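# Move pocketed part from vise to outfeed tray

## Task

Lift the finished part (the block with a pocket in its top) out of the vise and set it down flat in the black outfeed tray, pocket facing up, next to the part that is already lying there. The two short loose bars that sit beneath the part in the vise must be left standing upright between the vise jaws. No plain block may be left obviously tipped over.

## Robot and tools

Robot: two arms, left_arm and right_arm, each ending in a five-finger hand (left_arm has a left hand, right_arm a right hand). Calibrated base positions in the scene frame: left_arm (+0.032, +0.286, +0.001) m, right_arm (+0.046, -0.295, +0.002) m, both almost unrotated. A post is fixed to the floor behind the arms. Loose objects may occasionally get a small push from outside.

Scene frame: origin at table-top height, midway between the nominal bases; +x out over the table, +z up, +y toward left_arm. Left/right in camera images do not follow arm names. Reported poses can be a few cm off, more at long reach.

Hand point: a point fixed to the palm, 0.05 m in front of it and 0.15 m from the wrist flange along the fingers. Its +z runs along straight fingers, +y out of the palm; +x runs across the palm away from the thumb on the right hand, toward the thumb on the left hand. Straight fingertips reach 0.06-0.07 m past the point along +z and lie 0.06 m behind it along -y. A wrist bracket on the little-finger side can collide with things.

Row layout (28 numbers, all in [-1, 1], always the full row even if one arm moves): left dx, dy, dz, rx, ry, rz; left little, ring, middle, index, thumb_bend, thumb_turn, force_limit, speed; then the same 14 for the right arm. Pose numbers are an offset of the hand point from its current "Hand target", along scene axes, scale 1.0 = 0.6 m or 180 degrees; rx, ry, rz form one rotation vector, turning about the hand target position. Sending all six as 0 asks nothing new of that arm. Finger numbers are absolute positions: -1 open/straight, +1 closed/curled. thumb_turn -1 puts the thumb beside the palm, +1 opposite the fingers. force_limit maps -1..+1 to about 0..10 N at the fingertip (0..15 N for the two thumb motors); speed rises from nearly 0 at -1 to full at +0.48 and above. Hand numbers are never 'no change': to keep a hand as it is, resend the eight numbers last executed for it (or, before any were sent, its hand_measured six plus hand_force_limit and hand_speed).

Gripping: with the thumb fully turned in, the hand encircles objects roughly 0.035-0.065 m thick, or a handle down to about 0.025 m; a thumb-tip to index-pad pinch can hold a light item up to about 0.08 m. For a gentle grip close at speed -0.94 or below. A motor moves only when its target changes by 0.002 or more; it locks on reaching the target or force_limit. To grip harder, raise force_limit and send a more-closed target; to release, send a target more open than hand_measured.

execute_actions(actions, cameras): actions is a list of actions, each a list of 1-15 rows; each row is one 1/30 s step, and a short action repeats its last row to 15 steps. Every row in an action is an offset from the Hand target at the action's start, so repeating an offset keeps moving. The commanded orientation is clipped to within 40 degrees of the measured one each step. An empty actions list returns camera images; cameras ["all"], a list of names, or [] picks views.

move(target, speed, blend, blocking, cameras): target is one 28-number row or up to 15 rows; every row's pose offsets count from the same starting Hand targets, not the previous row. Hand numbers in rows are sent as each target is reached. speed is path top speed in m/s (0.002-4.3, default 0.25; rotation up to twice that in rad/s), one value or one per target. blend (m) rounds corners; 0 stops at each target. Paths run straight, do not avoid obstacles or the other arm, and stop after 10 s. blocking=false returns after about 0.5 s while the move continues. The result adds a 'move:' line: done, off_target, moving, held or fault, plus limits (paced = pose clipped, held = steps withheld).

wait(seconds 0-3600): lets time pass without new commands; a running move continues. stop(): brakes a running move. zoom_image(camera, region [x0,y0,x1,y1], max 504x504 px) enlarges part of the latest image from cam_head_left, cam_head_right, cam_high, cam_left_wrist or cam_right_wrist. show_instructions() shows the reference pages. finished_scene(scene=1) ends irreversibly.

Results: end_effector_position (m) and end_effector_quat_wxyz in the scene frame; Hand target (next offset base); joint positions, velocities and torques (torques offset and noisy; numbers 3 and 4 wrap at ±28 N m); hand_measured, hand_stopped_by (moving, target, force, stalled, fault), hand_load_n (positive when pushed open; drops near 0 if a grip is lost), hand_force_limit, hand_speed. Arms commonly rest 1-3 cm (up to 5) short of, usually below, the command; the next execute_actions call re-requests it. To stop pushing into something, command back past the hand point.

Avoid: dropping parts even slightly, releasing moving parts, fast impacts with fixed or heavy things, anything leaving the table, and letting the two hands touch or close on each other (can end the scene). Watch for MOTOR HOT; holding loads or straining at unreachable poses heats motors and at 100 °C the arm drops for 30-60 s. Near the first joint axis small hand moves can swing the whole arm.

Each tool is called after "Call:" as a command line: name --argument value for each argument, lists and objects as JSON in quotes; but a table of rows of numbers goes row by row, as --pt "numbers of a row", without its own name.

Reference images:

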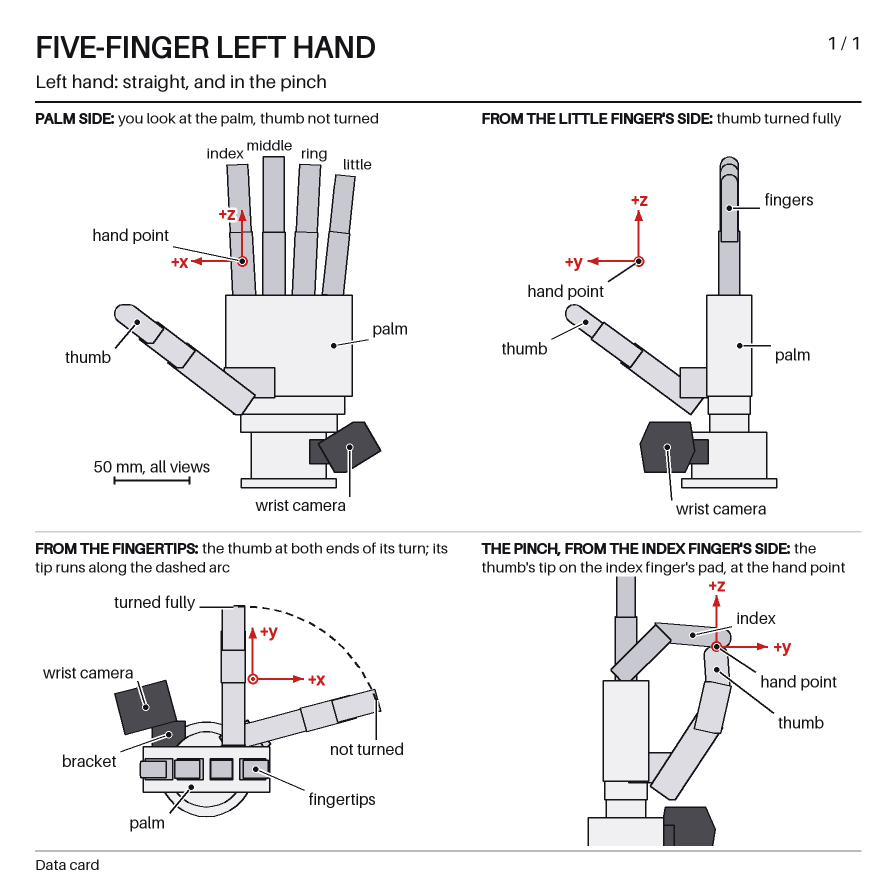

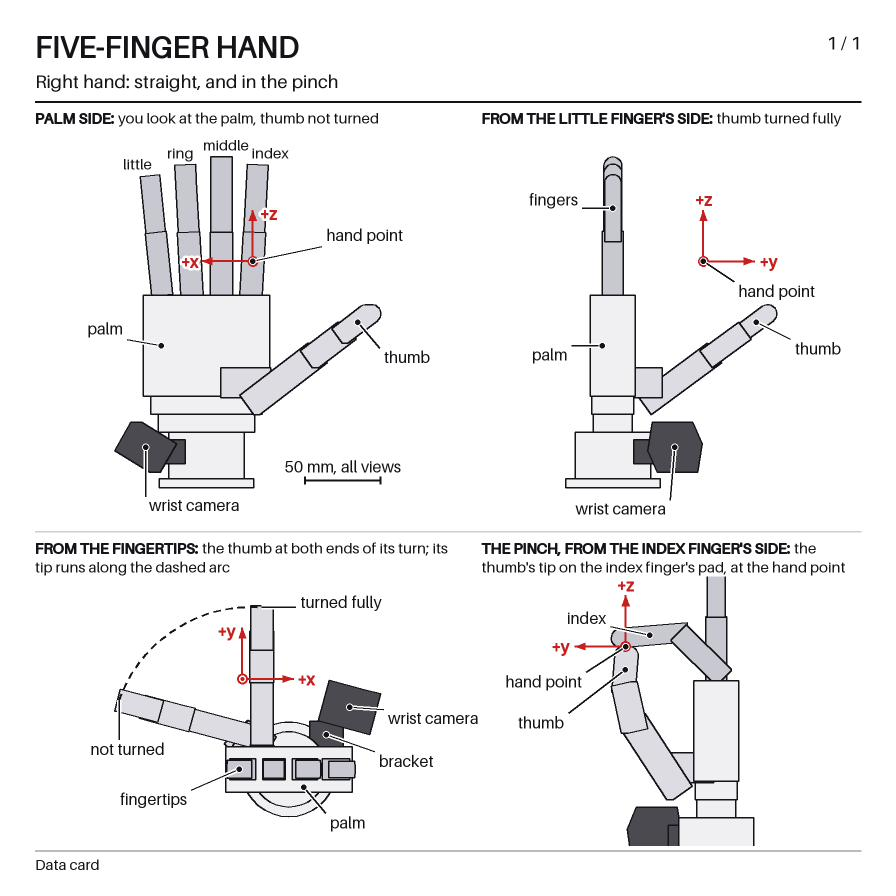

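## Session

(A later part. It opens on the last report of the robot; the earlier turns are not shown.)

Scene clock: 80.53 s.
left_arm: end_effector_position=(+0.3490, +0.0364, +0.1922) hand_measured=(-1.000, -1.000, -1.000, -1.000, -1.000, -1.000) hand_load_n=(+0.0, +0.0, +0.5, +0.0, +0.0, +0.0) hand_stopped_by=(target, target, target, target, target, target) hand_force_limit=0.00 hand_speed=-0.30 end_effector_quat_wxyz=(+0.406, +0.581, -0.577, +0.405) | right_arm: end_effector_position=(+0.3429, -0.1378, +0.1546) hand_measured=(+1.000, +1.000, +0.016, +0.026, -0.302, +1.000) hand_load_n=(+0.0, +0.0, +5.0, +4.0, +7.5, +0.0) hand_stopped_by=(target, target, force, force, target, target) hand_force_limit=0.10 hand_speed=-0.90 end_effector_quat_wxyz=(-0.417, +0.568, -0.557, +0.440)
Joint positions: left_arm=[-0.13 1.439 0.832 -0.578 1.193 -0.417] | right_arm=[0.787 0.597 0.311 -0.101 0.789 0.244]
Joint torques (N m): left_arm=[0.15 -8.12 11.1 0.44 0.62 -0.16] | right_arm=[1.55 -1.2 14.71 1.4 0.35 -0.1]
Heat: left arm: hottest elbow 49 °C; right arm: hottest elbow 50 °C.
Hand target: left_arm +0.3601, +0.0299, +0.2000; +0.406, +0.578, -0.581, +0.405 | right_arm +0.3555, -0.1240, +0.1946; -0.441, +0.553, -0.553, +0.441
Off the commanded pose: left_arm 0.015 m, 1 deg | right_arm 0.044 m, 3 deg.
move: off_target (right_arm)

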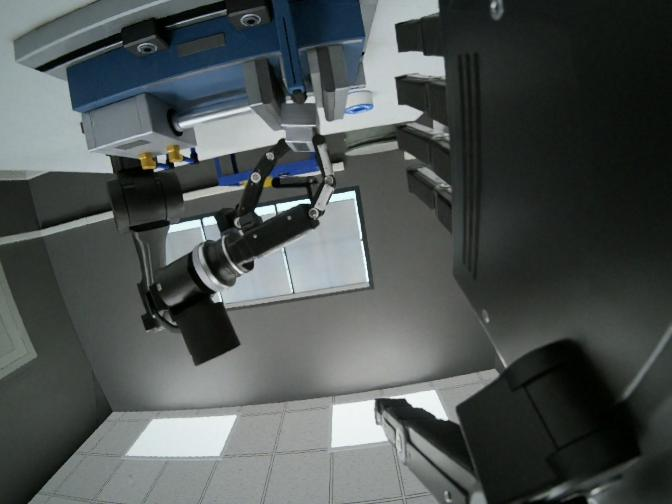

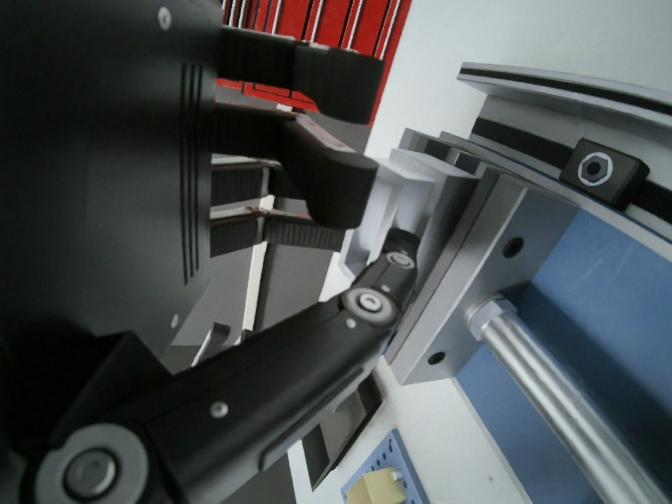

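Call:
move --target '[0,0,0,0,0,0,-1,-1,-1,-1,-1,-1,0,-0.3,0.0,0.0,0.05,0,0,0,1,1,0.35,0.35,-0.3,1,0.1,-0.9]' --cameras '["cam_left_wrist","cam_right_wrist","cam_head_left"]' --speed 0.05

Call:
zoom_image --camera "cam_left_wrist" --region '[220, 40, 400, 220]'

Scene clock: 82.07 s.
left_arm: end_effector_position=(+0.3490, +0.0364, +0.1922) hand_measured=(-1.000, -1.000, -1.000, -1.000, -1.000, -1.000) hand_load_n=(+0.0, -0.5, +0.0, +0.0, +0.0, -0.5) hand_stopped_by=(target, target, target, target, target, target) hand_force_limit=0.00 hand_speed=-0.30 end_effector_quat_wxyz=(+0.406, +0.581, -0.577, +0.405) | right_arm: end_effector_position=(+0.3449, -0.1353, +0.1800) hand_measured=(+1.000, +1.000, +0.016, +0.026, -0.302, +1.000) hand_load_n=(+0.0, +0.0, +5.0, +4.0, +7.0, +0.0) hand_stopped_by=(target, target, force, force, target, target) hand_force_limit=0.10 hand_speed=-0.90 end_effector_quat_wxyz=(-0.412, +0.573, -0.556, +0.440)
Joint positions: left_arm=[-0.13 1.439 0.832 -0.578 1.193 -0.417] | right_arm=[0.787 0.586 0.384 -0.196 0.787 0.242]
Joint torques (N m): left_arm=[0.09 -7.94 11.02 0.43 0.62 -0.17] | right_arm=[1.32 -2.14 14.79 1.52 0.39 -0.07]
Heat: left arm: hottest elbow 49 °C; right arm: hottest elbow 50 °C.
Hand target: left_arm +0.3601, +0.0299, +0.2000; +0.406, +0.578, -0.581, +0.405 | right_arm +0.3555, -0.1240, +0.2246; -0.441, +0.553, -0.553, +0.441
Off the commanded pose: left_arm 0.015 m, 1 deg | right_arm 0.047 m, 4 deg.
move: off_target (right_arm)
Images, in order (width x height): cam_head_left 896x504, cam_left_wrist 672x504, cam_right_wrist 672x504.

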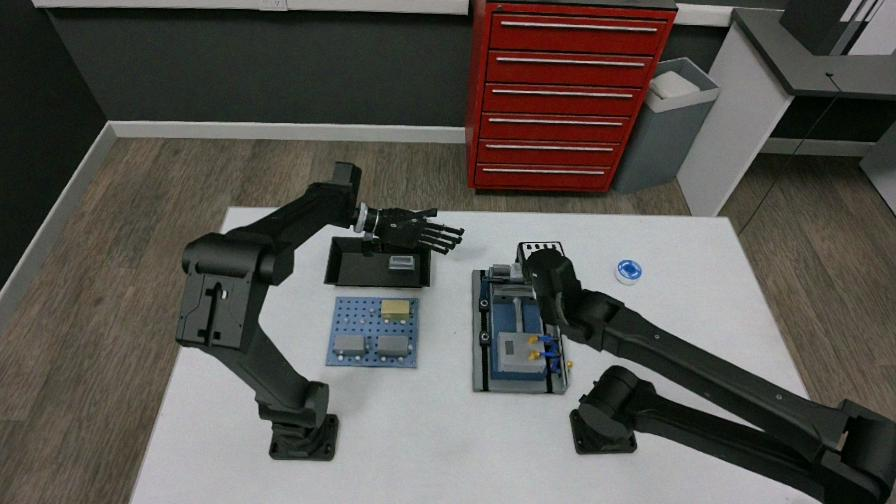

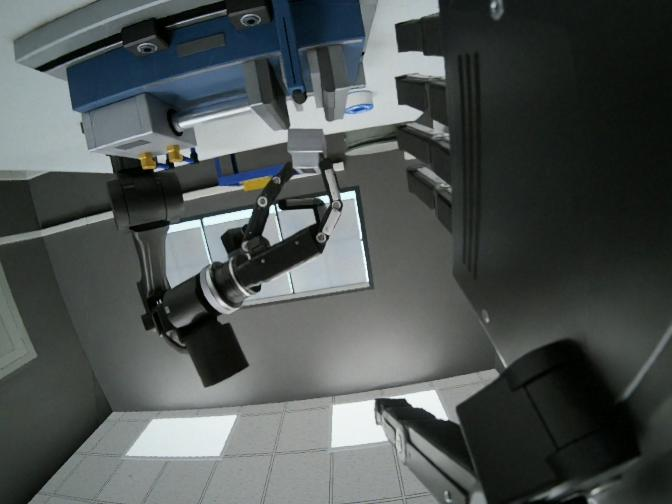

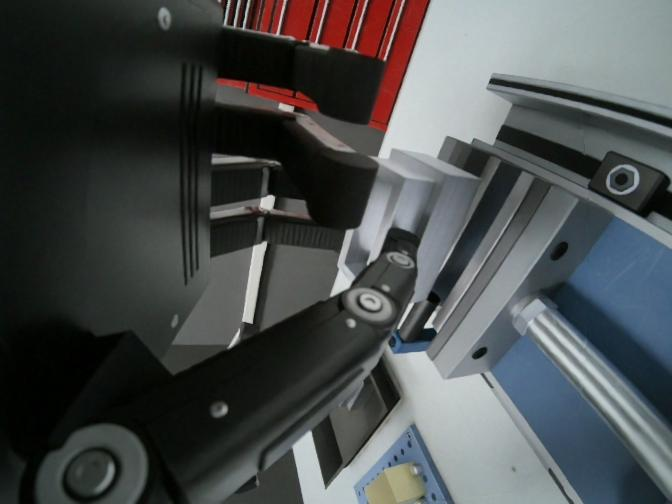

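Scaled by 2.800 from the camera's image (finer frame: 960x720).

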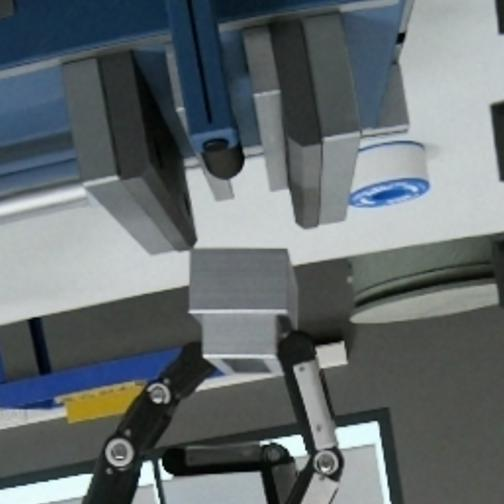

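Call:
move --pt "-0.084 0.15 0.05 -0.044 -0.483 -0.129 -1 -1 -1 -1 -1 -1 0 -0.3 0 0 0.05 0 0 0 1 1 0.35 0.35 -0.3 1 0.1 -0.9" --pt "0.065 0.701 0.333 0.571 -0.509 0.024 -1 -1 -1 -1 -1 -1 0 -0.3 0 0 0.08 0 0 0 1 1 0.35 0.35 -0.3 1 0.1 -0.9" --blend '[0.03,0]' --speed '[0.25,0.35]' --cameras '["cam_right_wrist","cam_head_left"]'

Scene clock: 89.93 s.
left_arm: end_effector_position=(+0.3923, +0.4524, +0.3928) hand_measured=(-1.000, -1.000, -1.000, -1.000, -1.000, -1.000) hand_load_n=(+0.0, +0.0, +0.0, +0.0, +0.0, +0.0) hand_stopped_by=(target, target, target, target, target, target) hand_force_limit=0.00 hand_speed=-0.30 end_effector_quat_wxyz=(+0.621, -0.260, +0.731, -0.108) | right_arm: end_effector_position=(+0.3471, -0.1330, +0.2239) hand_measured=(+1.000, +1.000, +0.016, +0.026, -0.302, +1.000) hand_load_n=(+0.0, +0.0, +5.5, +4.0, +7.5, +0.0) hand_stopped_by=(target, target, force, force, target, target) hand_force_limit=0.10 hand_speed=-0.90 end_effector_quat_wxyz=(-0.409, +0.575, -0.556, +0.440)
Joint positions: left_arm=[0.5 0.679 0.894 -0.432 0.307 1.123] | right_arm=[0.787 0.577 0.501 -0.33 0.787 0.242]
Joint torques (N m): left_arm=[0.09 -0.85 10.84 2.66 -0.01 -0.08] | right_arm=[1.44 -2.2 15.46 1.39 0.37 -0.08]
Heat: left arm: hottest elbow 50 °C; right arm: hottest elbow 52 °C.
Hand target: left_arm +0.3990, +0.4506, +0.4000; +0.629, -0.256, +0.726, -0.112 | right_arm +0.3555, -0.1240, +0.2725; -0.441, +0.553, -0.553, +0.441
Off the commanded pose: left_arm 0.010 m, 1 deg | right_arm 0.050 m, 4 deg.
move: off_target (right_arm)
Images, in order (width x height): cam_head_left 896x504, cam_right_wrist 672x504.

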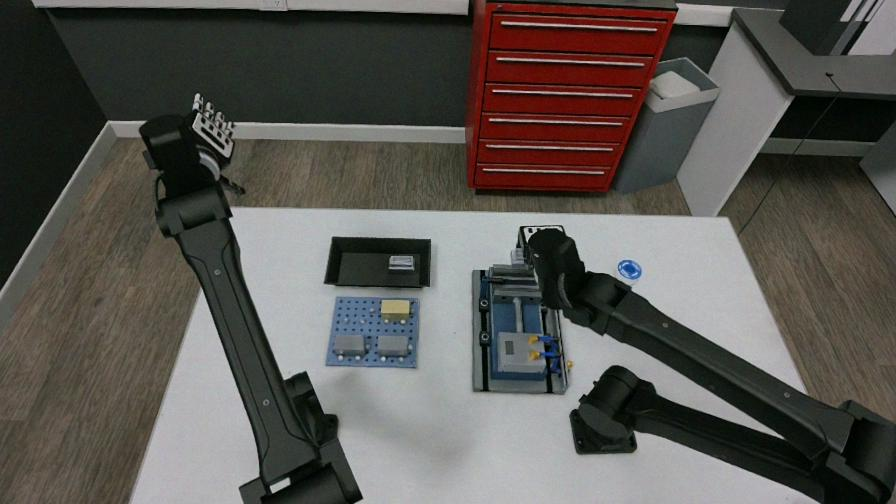

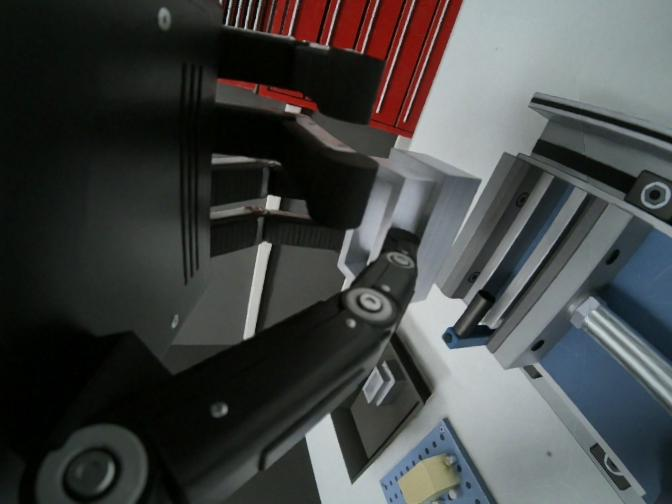

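Call:
zoom_image --camera "cam_right_wrist" --region '[420, 90, 672, 380]'

Scaled by 1.738 from the camera's image (finer frame: 960x720).

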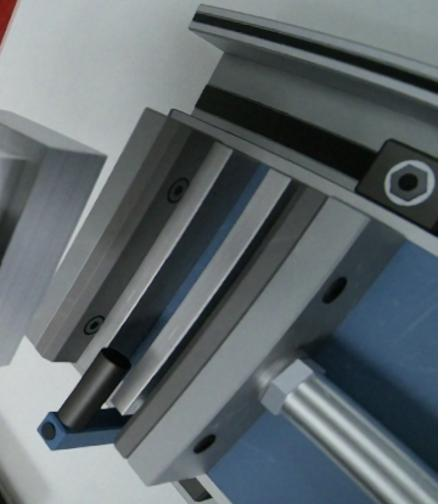

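Call:
move --target '[0,0,0,0,0,0,-1,-1,-1,-1,-1,-1,0,-0.3,0.266,0.618,0,0,0,0,1,1,0.35,0.35,-0.3,1,0.1,-0.9]' --cameras '["cam_right_wrist","cam_head_left","cam_head_right"]' --speed 0.15

Scene clock: 96.33 s.
left_arm: end_effector_position=(+0.3923, +0.4524, +0.3928) hand_measured=(-1.000, -1.000, -1.000, -1.000, -1.000, -1.000) hand_load_n=(+0.0, +0.0, +0.0, +0.0, +0.0, +0.0) hand_stopped_by=(target, target, target, target, target, target) hand_force_limit=0.00 hand_speed=-0.30 end_effector_quat_wxyz=(+0.621, -0.260, +0.731, -0.108) | right_arm: end_effector_position=(+0.5112, +0.2245, +0.2310) hand_measured=(+1.000, +1.000, +0.016, +0.026, -0.302, +1.000) hand_load_n=(+0.0, +0.0, +5.5, +4.0, +7.5, +0.0) hand_stopped_by=(target, target, force, force, target, target) hand_force_limit=0.10 hand_speed=-0.90 end_effector_quat_wxyz=(-0.408, +0.577, -0.545, +0.452)
Joint positions: left_arm=[0.5 0.679 0.894 -0.432 0.307 1.123] | right_arm=[1.014 1.731 1.417 -0.189 1.002 0.354]
Joint torques (N m): left_arm=[0.38 -1.14 10.85 2.71 -0.04 -0.09] | right_arm=[2.37 -18.02 14.17 1.24 0.77 0.17]
Heat: left arm: hottest elbow 50 °C; right arm: hottest elbow 53 °C.
Hand target: left_arm +0.3990, +0.4505, +0.4000; +0.629, -0.256, +0.726, -0.112 | right_arm +0.5151, +0.2467, +0.2724; -0.441, +0.553, -0.553, +0.441
Off the commanded pose: left_arm 0.010 m, 1 deg | right_arm 0.047 m, 5 deg.
move: off_target (right_arm)
Images, in order (width x height): cam_head_left 896x504, cam_head_right 896x504, cam_right_wrist 672x504.

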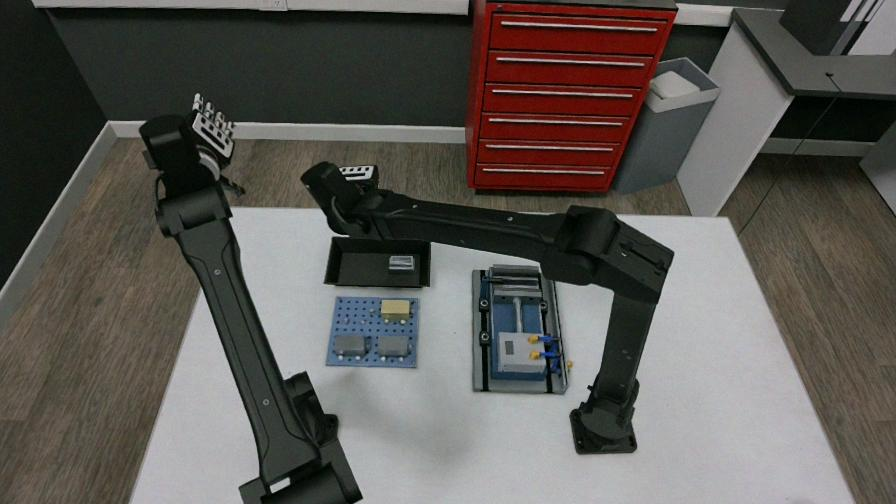

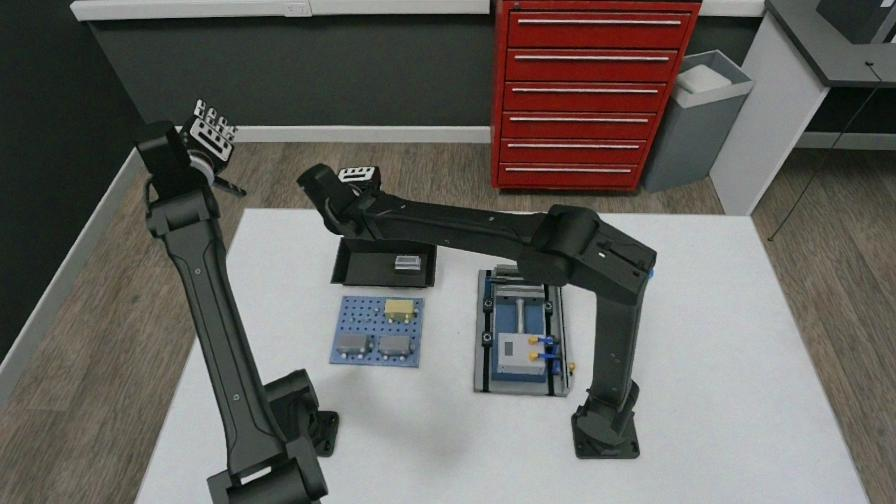

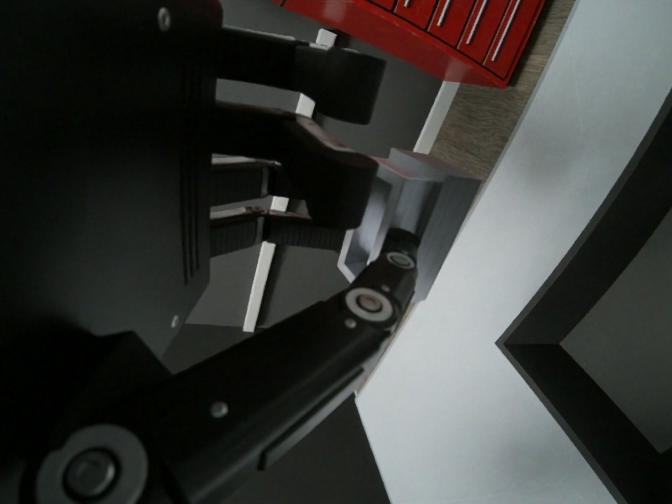

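Call:
move --target '[0,0,0,0,0,0,-1,-1,-1,-1,-1,-1,0,-0.3,-0.008,0.022,-0.133,0.03,-0.0133,0,1,1,0.35,0.35,-0.3,1,0.1,-0.9]' --cameras '["cam_right_wrist","cam_head_left","cam_head_right"]' --speed 0.12

Scene clock: 98.97 s.
left_arm: end_effector_position=(+0.3923, +0.4524, +0.3928) hand_measured=(-1.000, -1.000, -1.000, -1.000, -1.000, -1.000) hand_load_n=(+0.0, +0.0, +0.0, +0.0, +0.0, +0.0) hand_stopped_by=(target, target, target, target, target, target) hand_force_limit=0.00 hand_speed=-0.30 end_effector_quat_wxyz=(+0.621, -0.260, +0.731, -0.108) | right_arm: end_effector_position=(+0.5164, +0.2516, +0.1798) hand_measured=(+1.000, +1.000, +0.016, +0.026, -0.302, +1.000) hand_load_n=(+0.0, +0.0, +5.5, +4.0, +7.0, +0.0) hand_stopped_by=(target, target, force, force, target, target) hand_force_limit=0.10 hand_speed=-0.90 end_effector_quat_wxyz=(-0.460, +0.535, -0.560, +0.435)
Joint positions: left_arm=[0.5 0.679 0.894 -0.432 0.307 1.123] | right_arm=[1.029 1.824 1.34 0.099 1.014 0.383]
Joint torques (N m): left_arm=[0.15 -1.2 10.85 2.67 -0.04 -0.09] | right_arm=[2.73 -19.72 8.42 2.15 0.64 0.18]
Heat: left arm: hottest elbow 49 °C; right arm: hottest elbow 53 °C.
Hand target: left_arm +0.3990, +0.4505, +0.4000; +0.629, -0.256, +0.726, -0.112 | right_arm +0.5103, +0.2600, +0.1927; -0.478, +0.522, -0.564, +0.426
Off the commanded pose: left_arm 0.010 m, 1 deg | right_arm 0.017 m, 3 deg.
move: off_target (right_arm)
Images, in order (width x height): cam_head_left 896x504, cam_head_right 896x504, cam_right_wrist 672x504.

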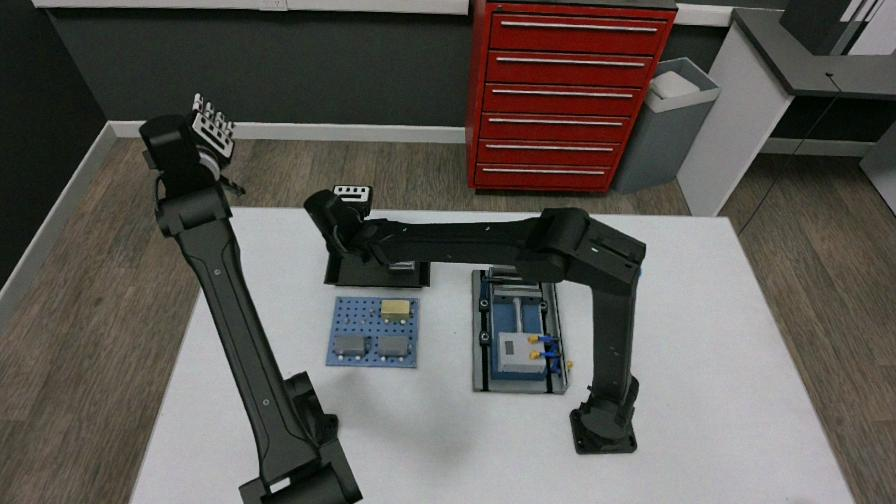

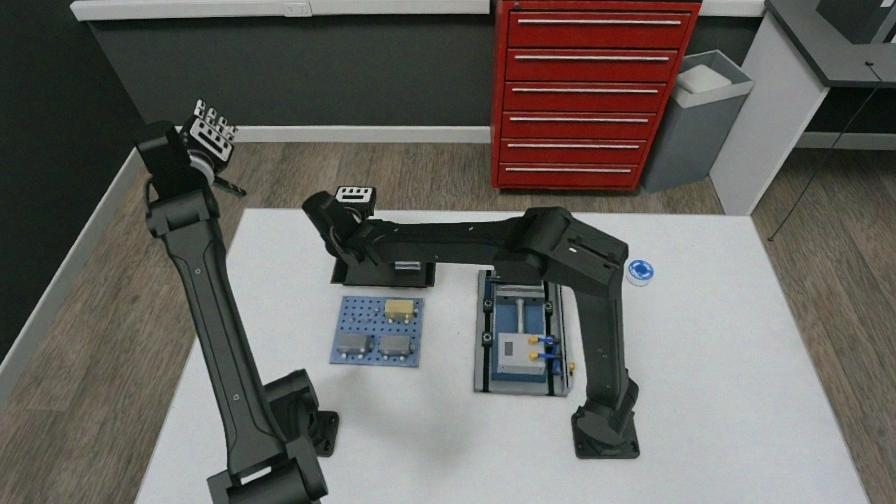

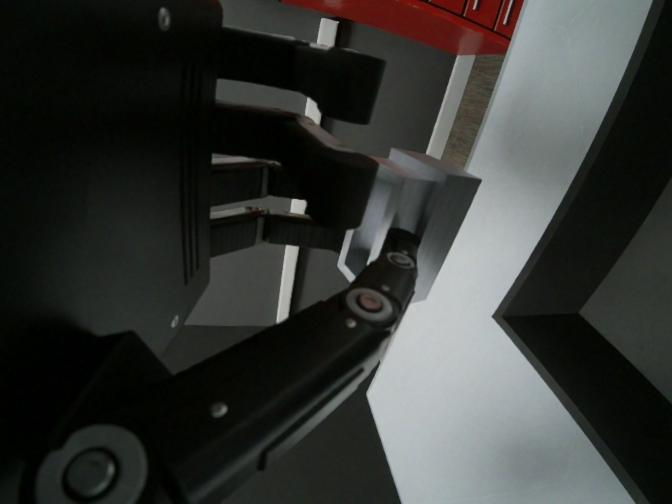

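Call:
move --target '[0,0,0,0,0,0,-1,-1,-1,-1,-1,-1,0,-0.3,-0.027,-0.0227,-0.083,-0.0105,0.0067,0,1,1,0.35,0.35,-0.3,1,0.1,-0.9]' --cameras '["cam_right_wrist","cam_head_left","cam_head_right","cam_high"]' --speed 0.1

Call:
zoom_image --camera "cam_head_left" --region '[290, 170, 450, 320]'

Call:
zoom_image --camera "cam_head_right" --region '[290, 170, 450, 320]'

Call:
zoom_image --camera "cam_high" --region '[460, 230, 640, 400]'

Scene clock: 103.07 s.
left_arm: end_effector_position=(+0.3923, +0.4524, +0.3928) hand_measured=(-1.000, -1.000, -1.000, -1.000, -1.000, -1.000) hand_load_n=(+0.0, +0.0, +0.0, +0.0, +0.0, +0.0) hand_stopped_by=(target, target, target, target, target, target) hand_force_limit=0.00 hand_speed=-0.30 end_effector_quat_wxyz=(+0.621, -0.260, +0.731, -0.108) | right_arm: end_effector_position=(+0.5003, +0.2386, +0.1385) hand_measured=(+1.000, +1.000, +0.016, +0.026, -0.302, +1.000) hand_load_n=(+0.0, +0.5, +5.0, +4.0, +7.5, +0.0) hand_stopped_by=(target, target, force, force, target, target) hand_force_limit=0.10 hand_speed=-0.90 end_effector_quat_wxyz=(-0.450, +0.543, -0.559, +0.437)
Joint positions: left_arm=[0.5 0.679 0.894 -0.432 0.307 1.123] | right_arm=[1.042 1.837 1.25 0.163 1.025 0.397]
Joint torques (N m): left_arm=[0.15 -1.14 10.81 2.67 -0.03 -0.09] | right_arm=[2.37 -17.96 7.76 2.06 0.7 0.16]
Heat: left arm: hottest elbow 49 °C; right arm: hottest elbow 53 °C.
Hand target: left_arm +0.3990, +0.4505, +0.4000; +0.629, -0.256, +0.726, -0.112 | right_arm +0.4940, +0.2463, +0.1430; -0.463, +0.534, -0.562, +0.429
Off the commanded pose: left_arm 0.010 m, 1 deg | right_arm 0.011 m, 2 deg.
move: off_target (right_arm)
Images, in order (width x height): cam_head_left 896x504, cam_head_right 896x504, cam_high 896x504, cam_right_wrist 672x504.

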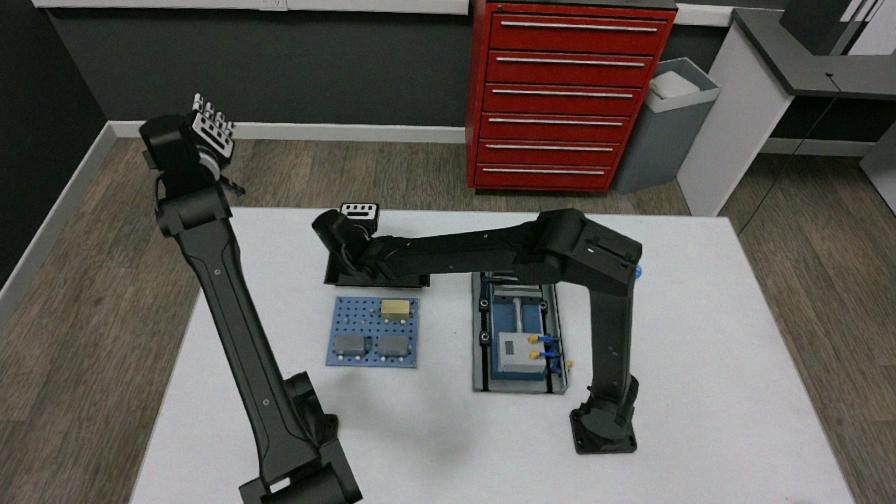

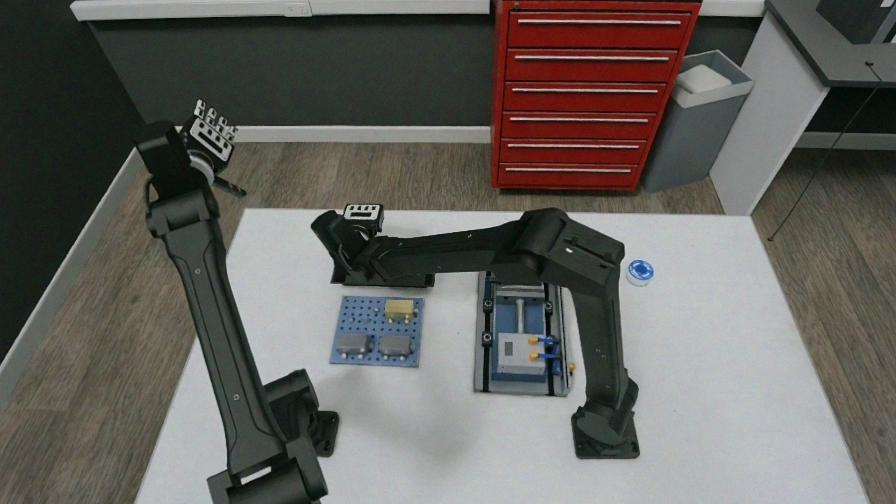

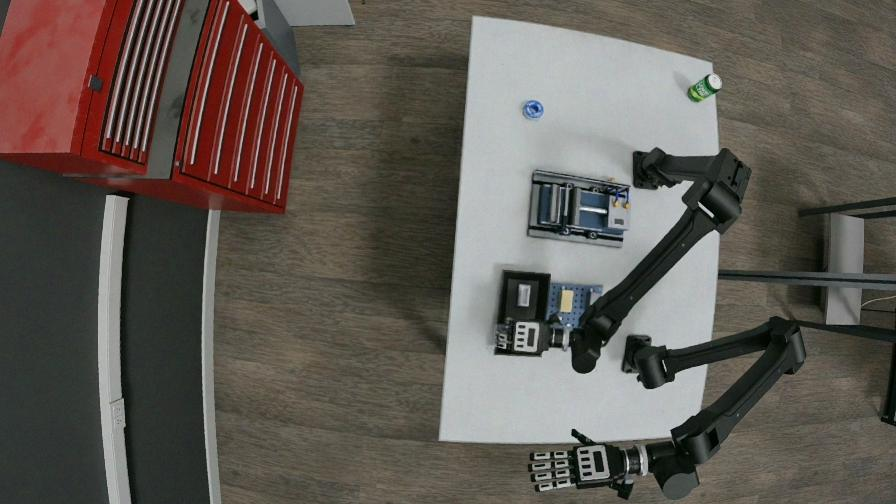

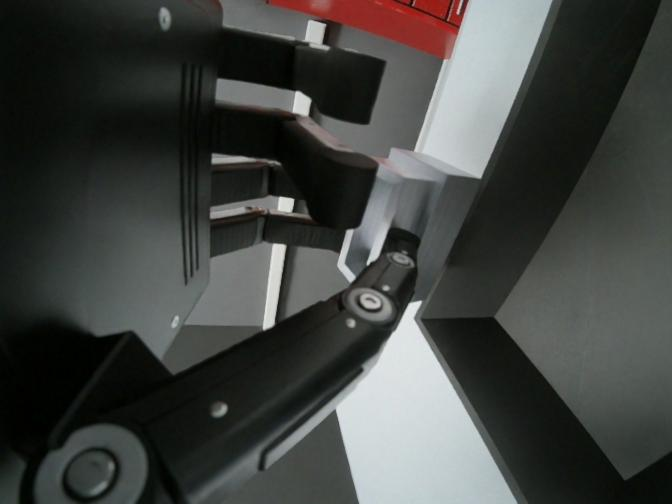

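Scaled by 3.150 from the camera's image (finer frame: 1280x720).

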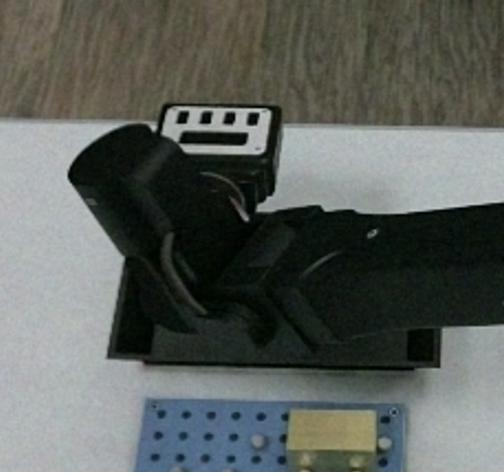

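Scaled by 3.150 from the camera's image (finer frame: 1280x720).

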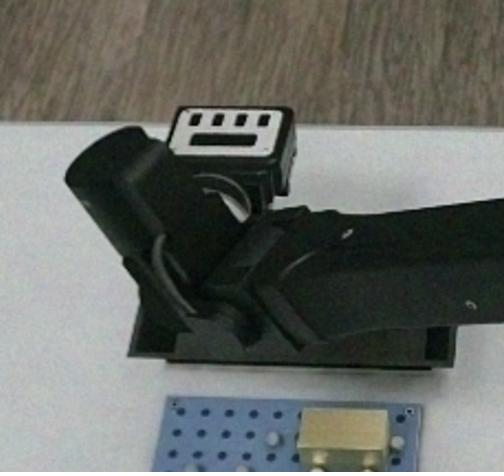

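Scaled by 2.800 from the camera's image (finer frame: 1280x720).

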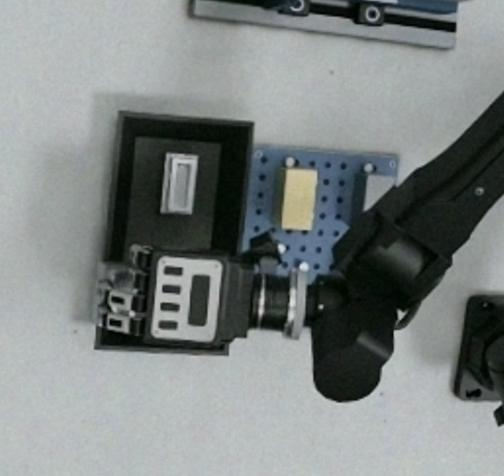

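Call:
move --target '[0,0,0,0,0,0,-1,-1,-1,-1,-1,-1,0,-0.3,-0.0667,-0.005,0,0,0,0,1,1,0.35,0.35,-0.3,1,0.1,-0.9]' --speed 0.1 --cameras '["cam_head_left","cam_head_right","cam_high","cam_right_wrist"]'

Scene clock: 106.10 s.
left_arm: end_effector_position=(+0.3923, +0.4524, +0.3928) hand_measured=(-1.000, -1.000, -1.000, -1.000, -1.000, -1.000) hand_load_n=(+0.0, +0.0, +0.0, +0.0, +0.0, +0.0) hand_stopped_by=(target, target, target, target, target, target) hand_force_limit=0.00 hand_speed=-0.30 end_effector_quat_wxyz=(+0.621, -0.260, +0.731, -0.108) | right_arm: end_effector_position=(+0.4566, +0.2423, +0.1297) hand_measured=(+1.000, +1.000, +0.016, +0.026, -0.302, +1.000) hand_load_n=(+0.0, +0.0, +5.5, +4.0, +7.0, +0.0) hand_stopped_by=(target, target, force, force, target, target) hand_force_limit=0.10 hand_speed=-0.90 end_effector_quat_wxyz=(-0.453, +0.545, -0.556, +0.435)
Joint positions: left_arm=[0.5 0.679 0.894 -0.432 0.307 1.123] | right_arm=[1.112 1.81 1.189 0.156 1.081 0.446]
Joint torques (N m): left_arm=[0.15 -1.03 10.82 2.69 -0.05 -0.09] | right_arm=[1.67 -18.96 7.6 1.35 0.75 0.17]
Heat: left arm: hottest elbow 49 °C; right arm: hottest elbow 53 °C.
Hand target: left_arm +0.3990, +0.4505, +0.4000; +0.629, -0.256, +0.726, -0.112 | right_arm +0.4539, +0.2434, +0.1428; -0.463, +0.535, -0.561, +0.429
Off the commanded pose: left_arm 0.010 m, 1 deg | right_arm 0.014 m, 2 deg.
move: off_target (right_arm)

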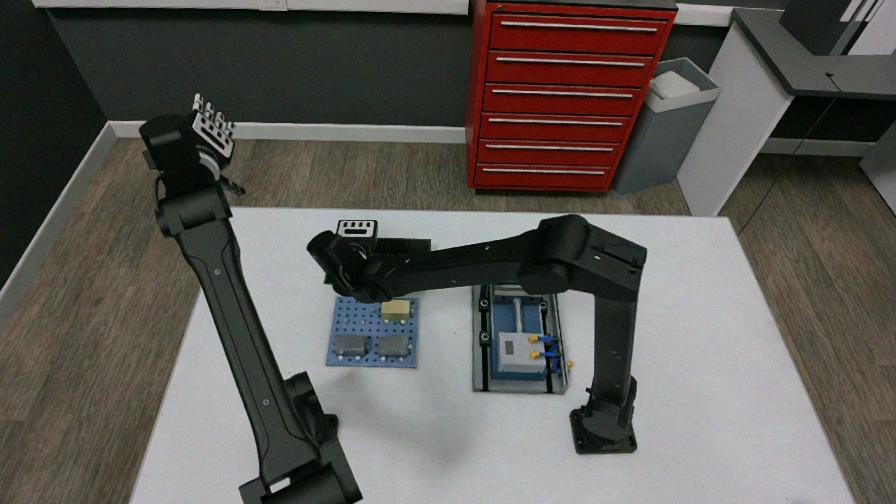

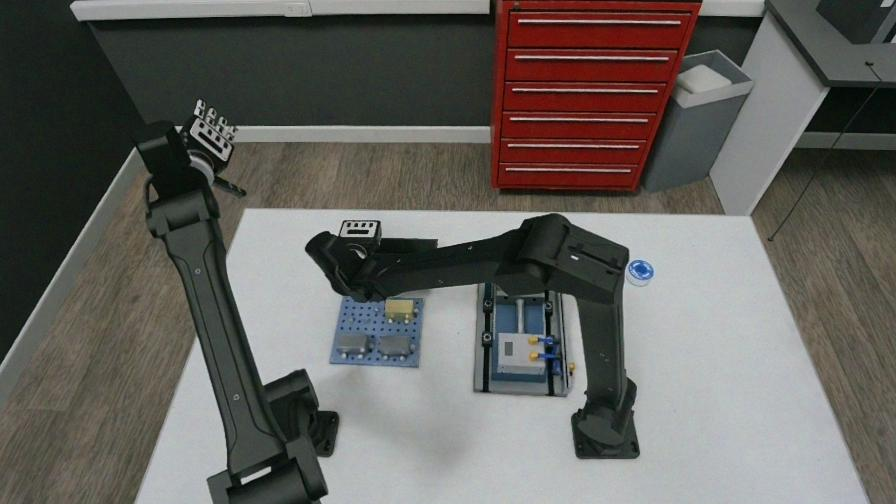

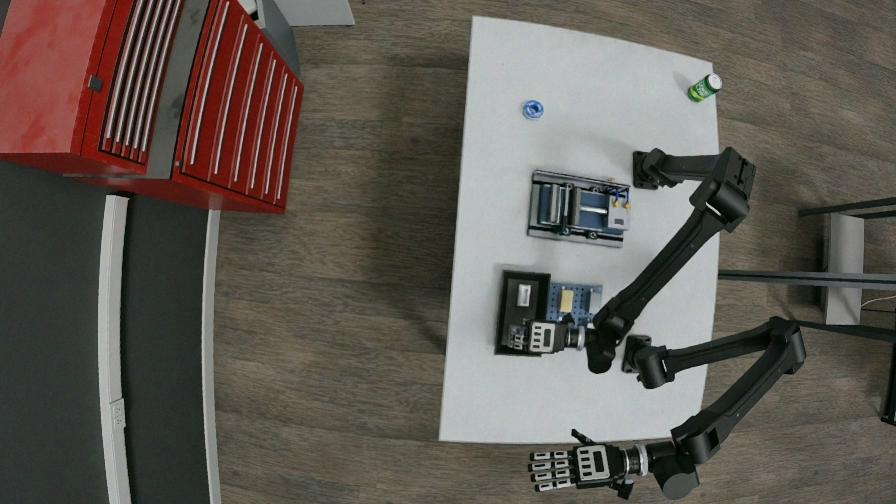

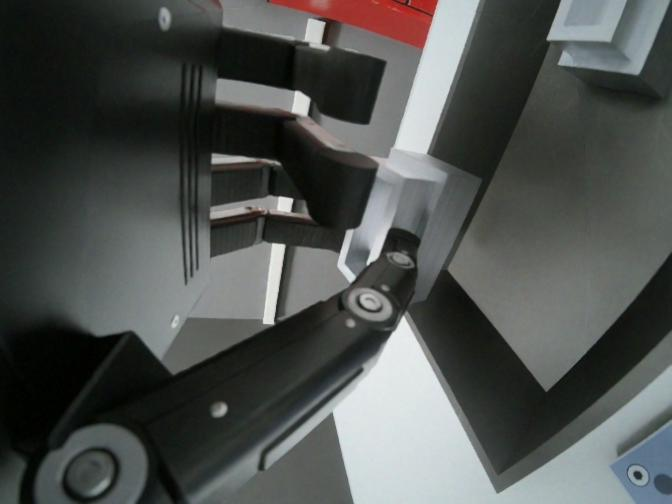

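Call:
zoom_image --camera "cam_high" --region '[460, 230, 640, 400]'

Call:
zoom_image --camera "cam_head_left" --region '[280, 190, 500, 380]'

Scaled by 2.800 from the camera's image (finer frame: 1280x720).

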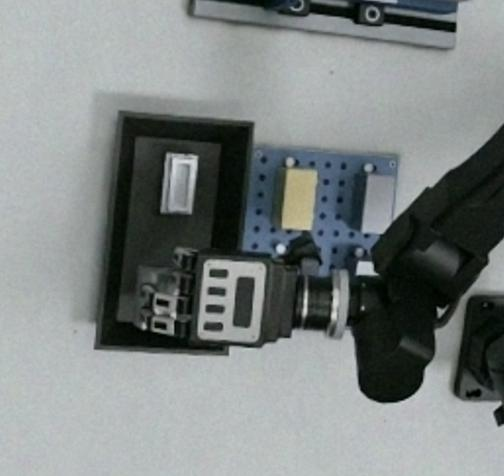

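Scaled by 2.291 from the camera's image (finer frame: 1280x720).

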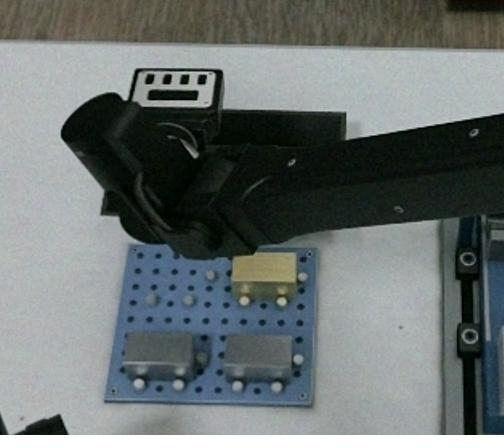

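Call:
zoom_image --camera "cam_high" --region '[485, 260, 585, 360]'

Scaled by 5.040 from the camera's image (finer frame: 1280x720).

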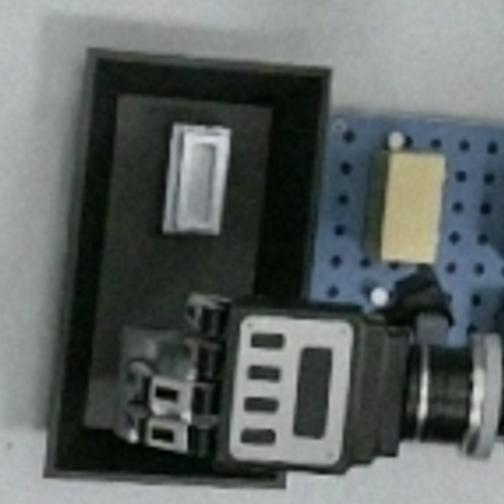

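Call:
move --target '[0,0,0,0,0,0,-1,-1,-1,-1,-1,-1,0,-0.3,-0.0333,-0.0133,-0.055,-0.004,0.002,0,1,1,0.35,0.35,-0.3,1,0.1,-0.9]' --speed 0.08 --cameras '["cam_head_left","cam_high","cam_right_wrist"]'

Call:
zoom_image --camera "cam_high" --region '[485, 260, 585, 360]'

Scene clock: 112.87 s.
left_arm: end_effector_position=(+0.3923, +0.4524, +0.3928) hand_measured=(-1.000, -1.000, -1.000, -1.000, -1.000, -1.000) hand_load_n=(+0.0, +0.0, +0.0, +0.0, +0.0, +0.0) hand_stopped_by=(target, target, target, target, target, target) hand_force_limit=0.00 hand_speed=-0.30 end_effector_quat_wxyz=(+0.621, -0.260, +0.731, -0.108) | right_arm: end_effector_position=(+0.4390, +0.2298, +0.1060) hand_measured=(+1.000, +1.000, +0.016, +0.026, -0.302, +1.000) hand_load_n=(+0.0, +0.0, +5.5, +4.0, +7.0, +0.0) hand_stopped_by=(target, target, force, force, target, target) hand_force_limit=0.10 hand_speed=-0.90 end_effector_quat_wxyz=(-0.446, +0.547, -0.556, +0.438)
Joint positions: left_arm=[0.5 0.679 0.894 -0.432 0.307 1.123] | right_arm=[1.133 1.81 1.126 0.177 1.105 0.477]
Joint torques (N m): left_arm=[0.21 -1.32 10.85 2.62 -0.04 -0.1] | right_arm=[2.02 -16.97 6.97 2.07 0.78 0.2]
Heat: left arm: hottest elbow 49 °C; right arm: hottest elbow 52 °C.
Hand target: left_arm +0.3990, +0.4505, +0.4000; +0.629, -0.256, +0.726, -0.112 | right_arm +0.4341, +0.2354, +0.1099; -0.458, +0.539, -0.560, +0.431
Off the commanded pose: left_arm 0.010 m, 1 deg | right_arm 0.008 m, 2 deg.
move: done

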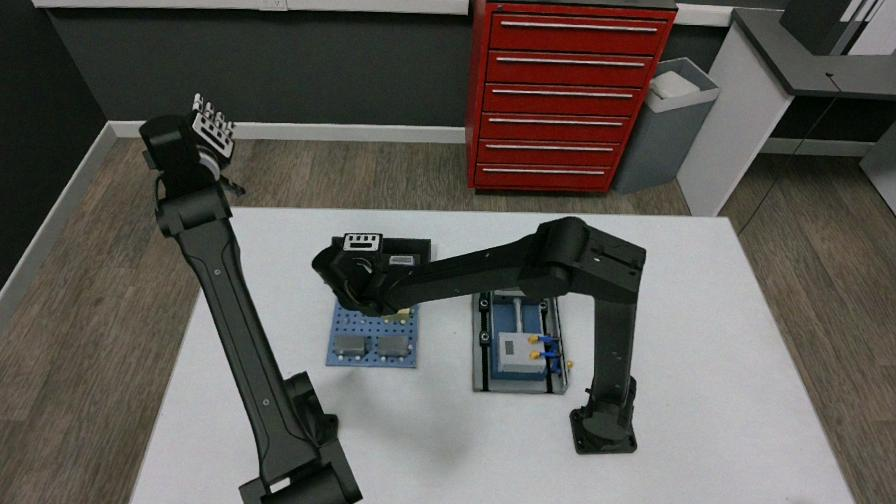

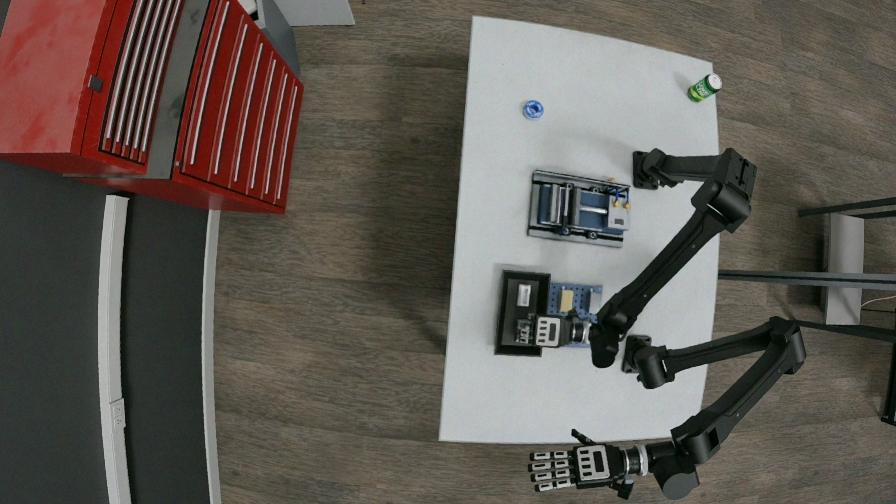

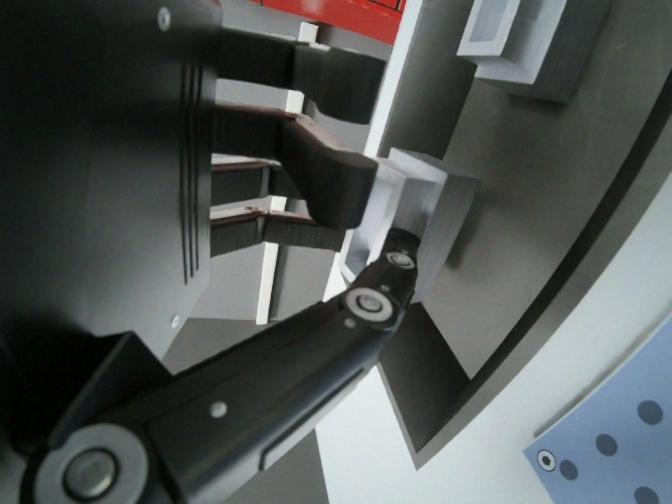

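Scaled by 5.040 from the camera's image (finer frame: 1280x720).

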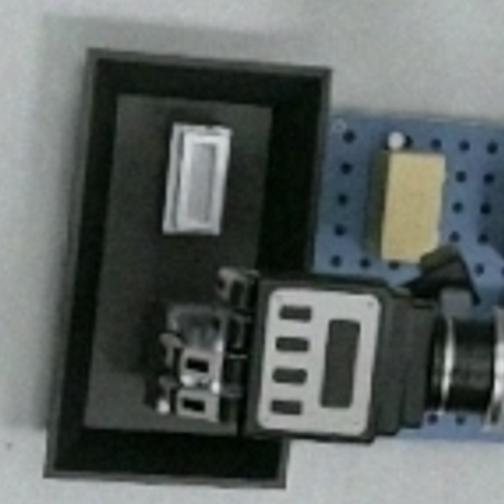

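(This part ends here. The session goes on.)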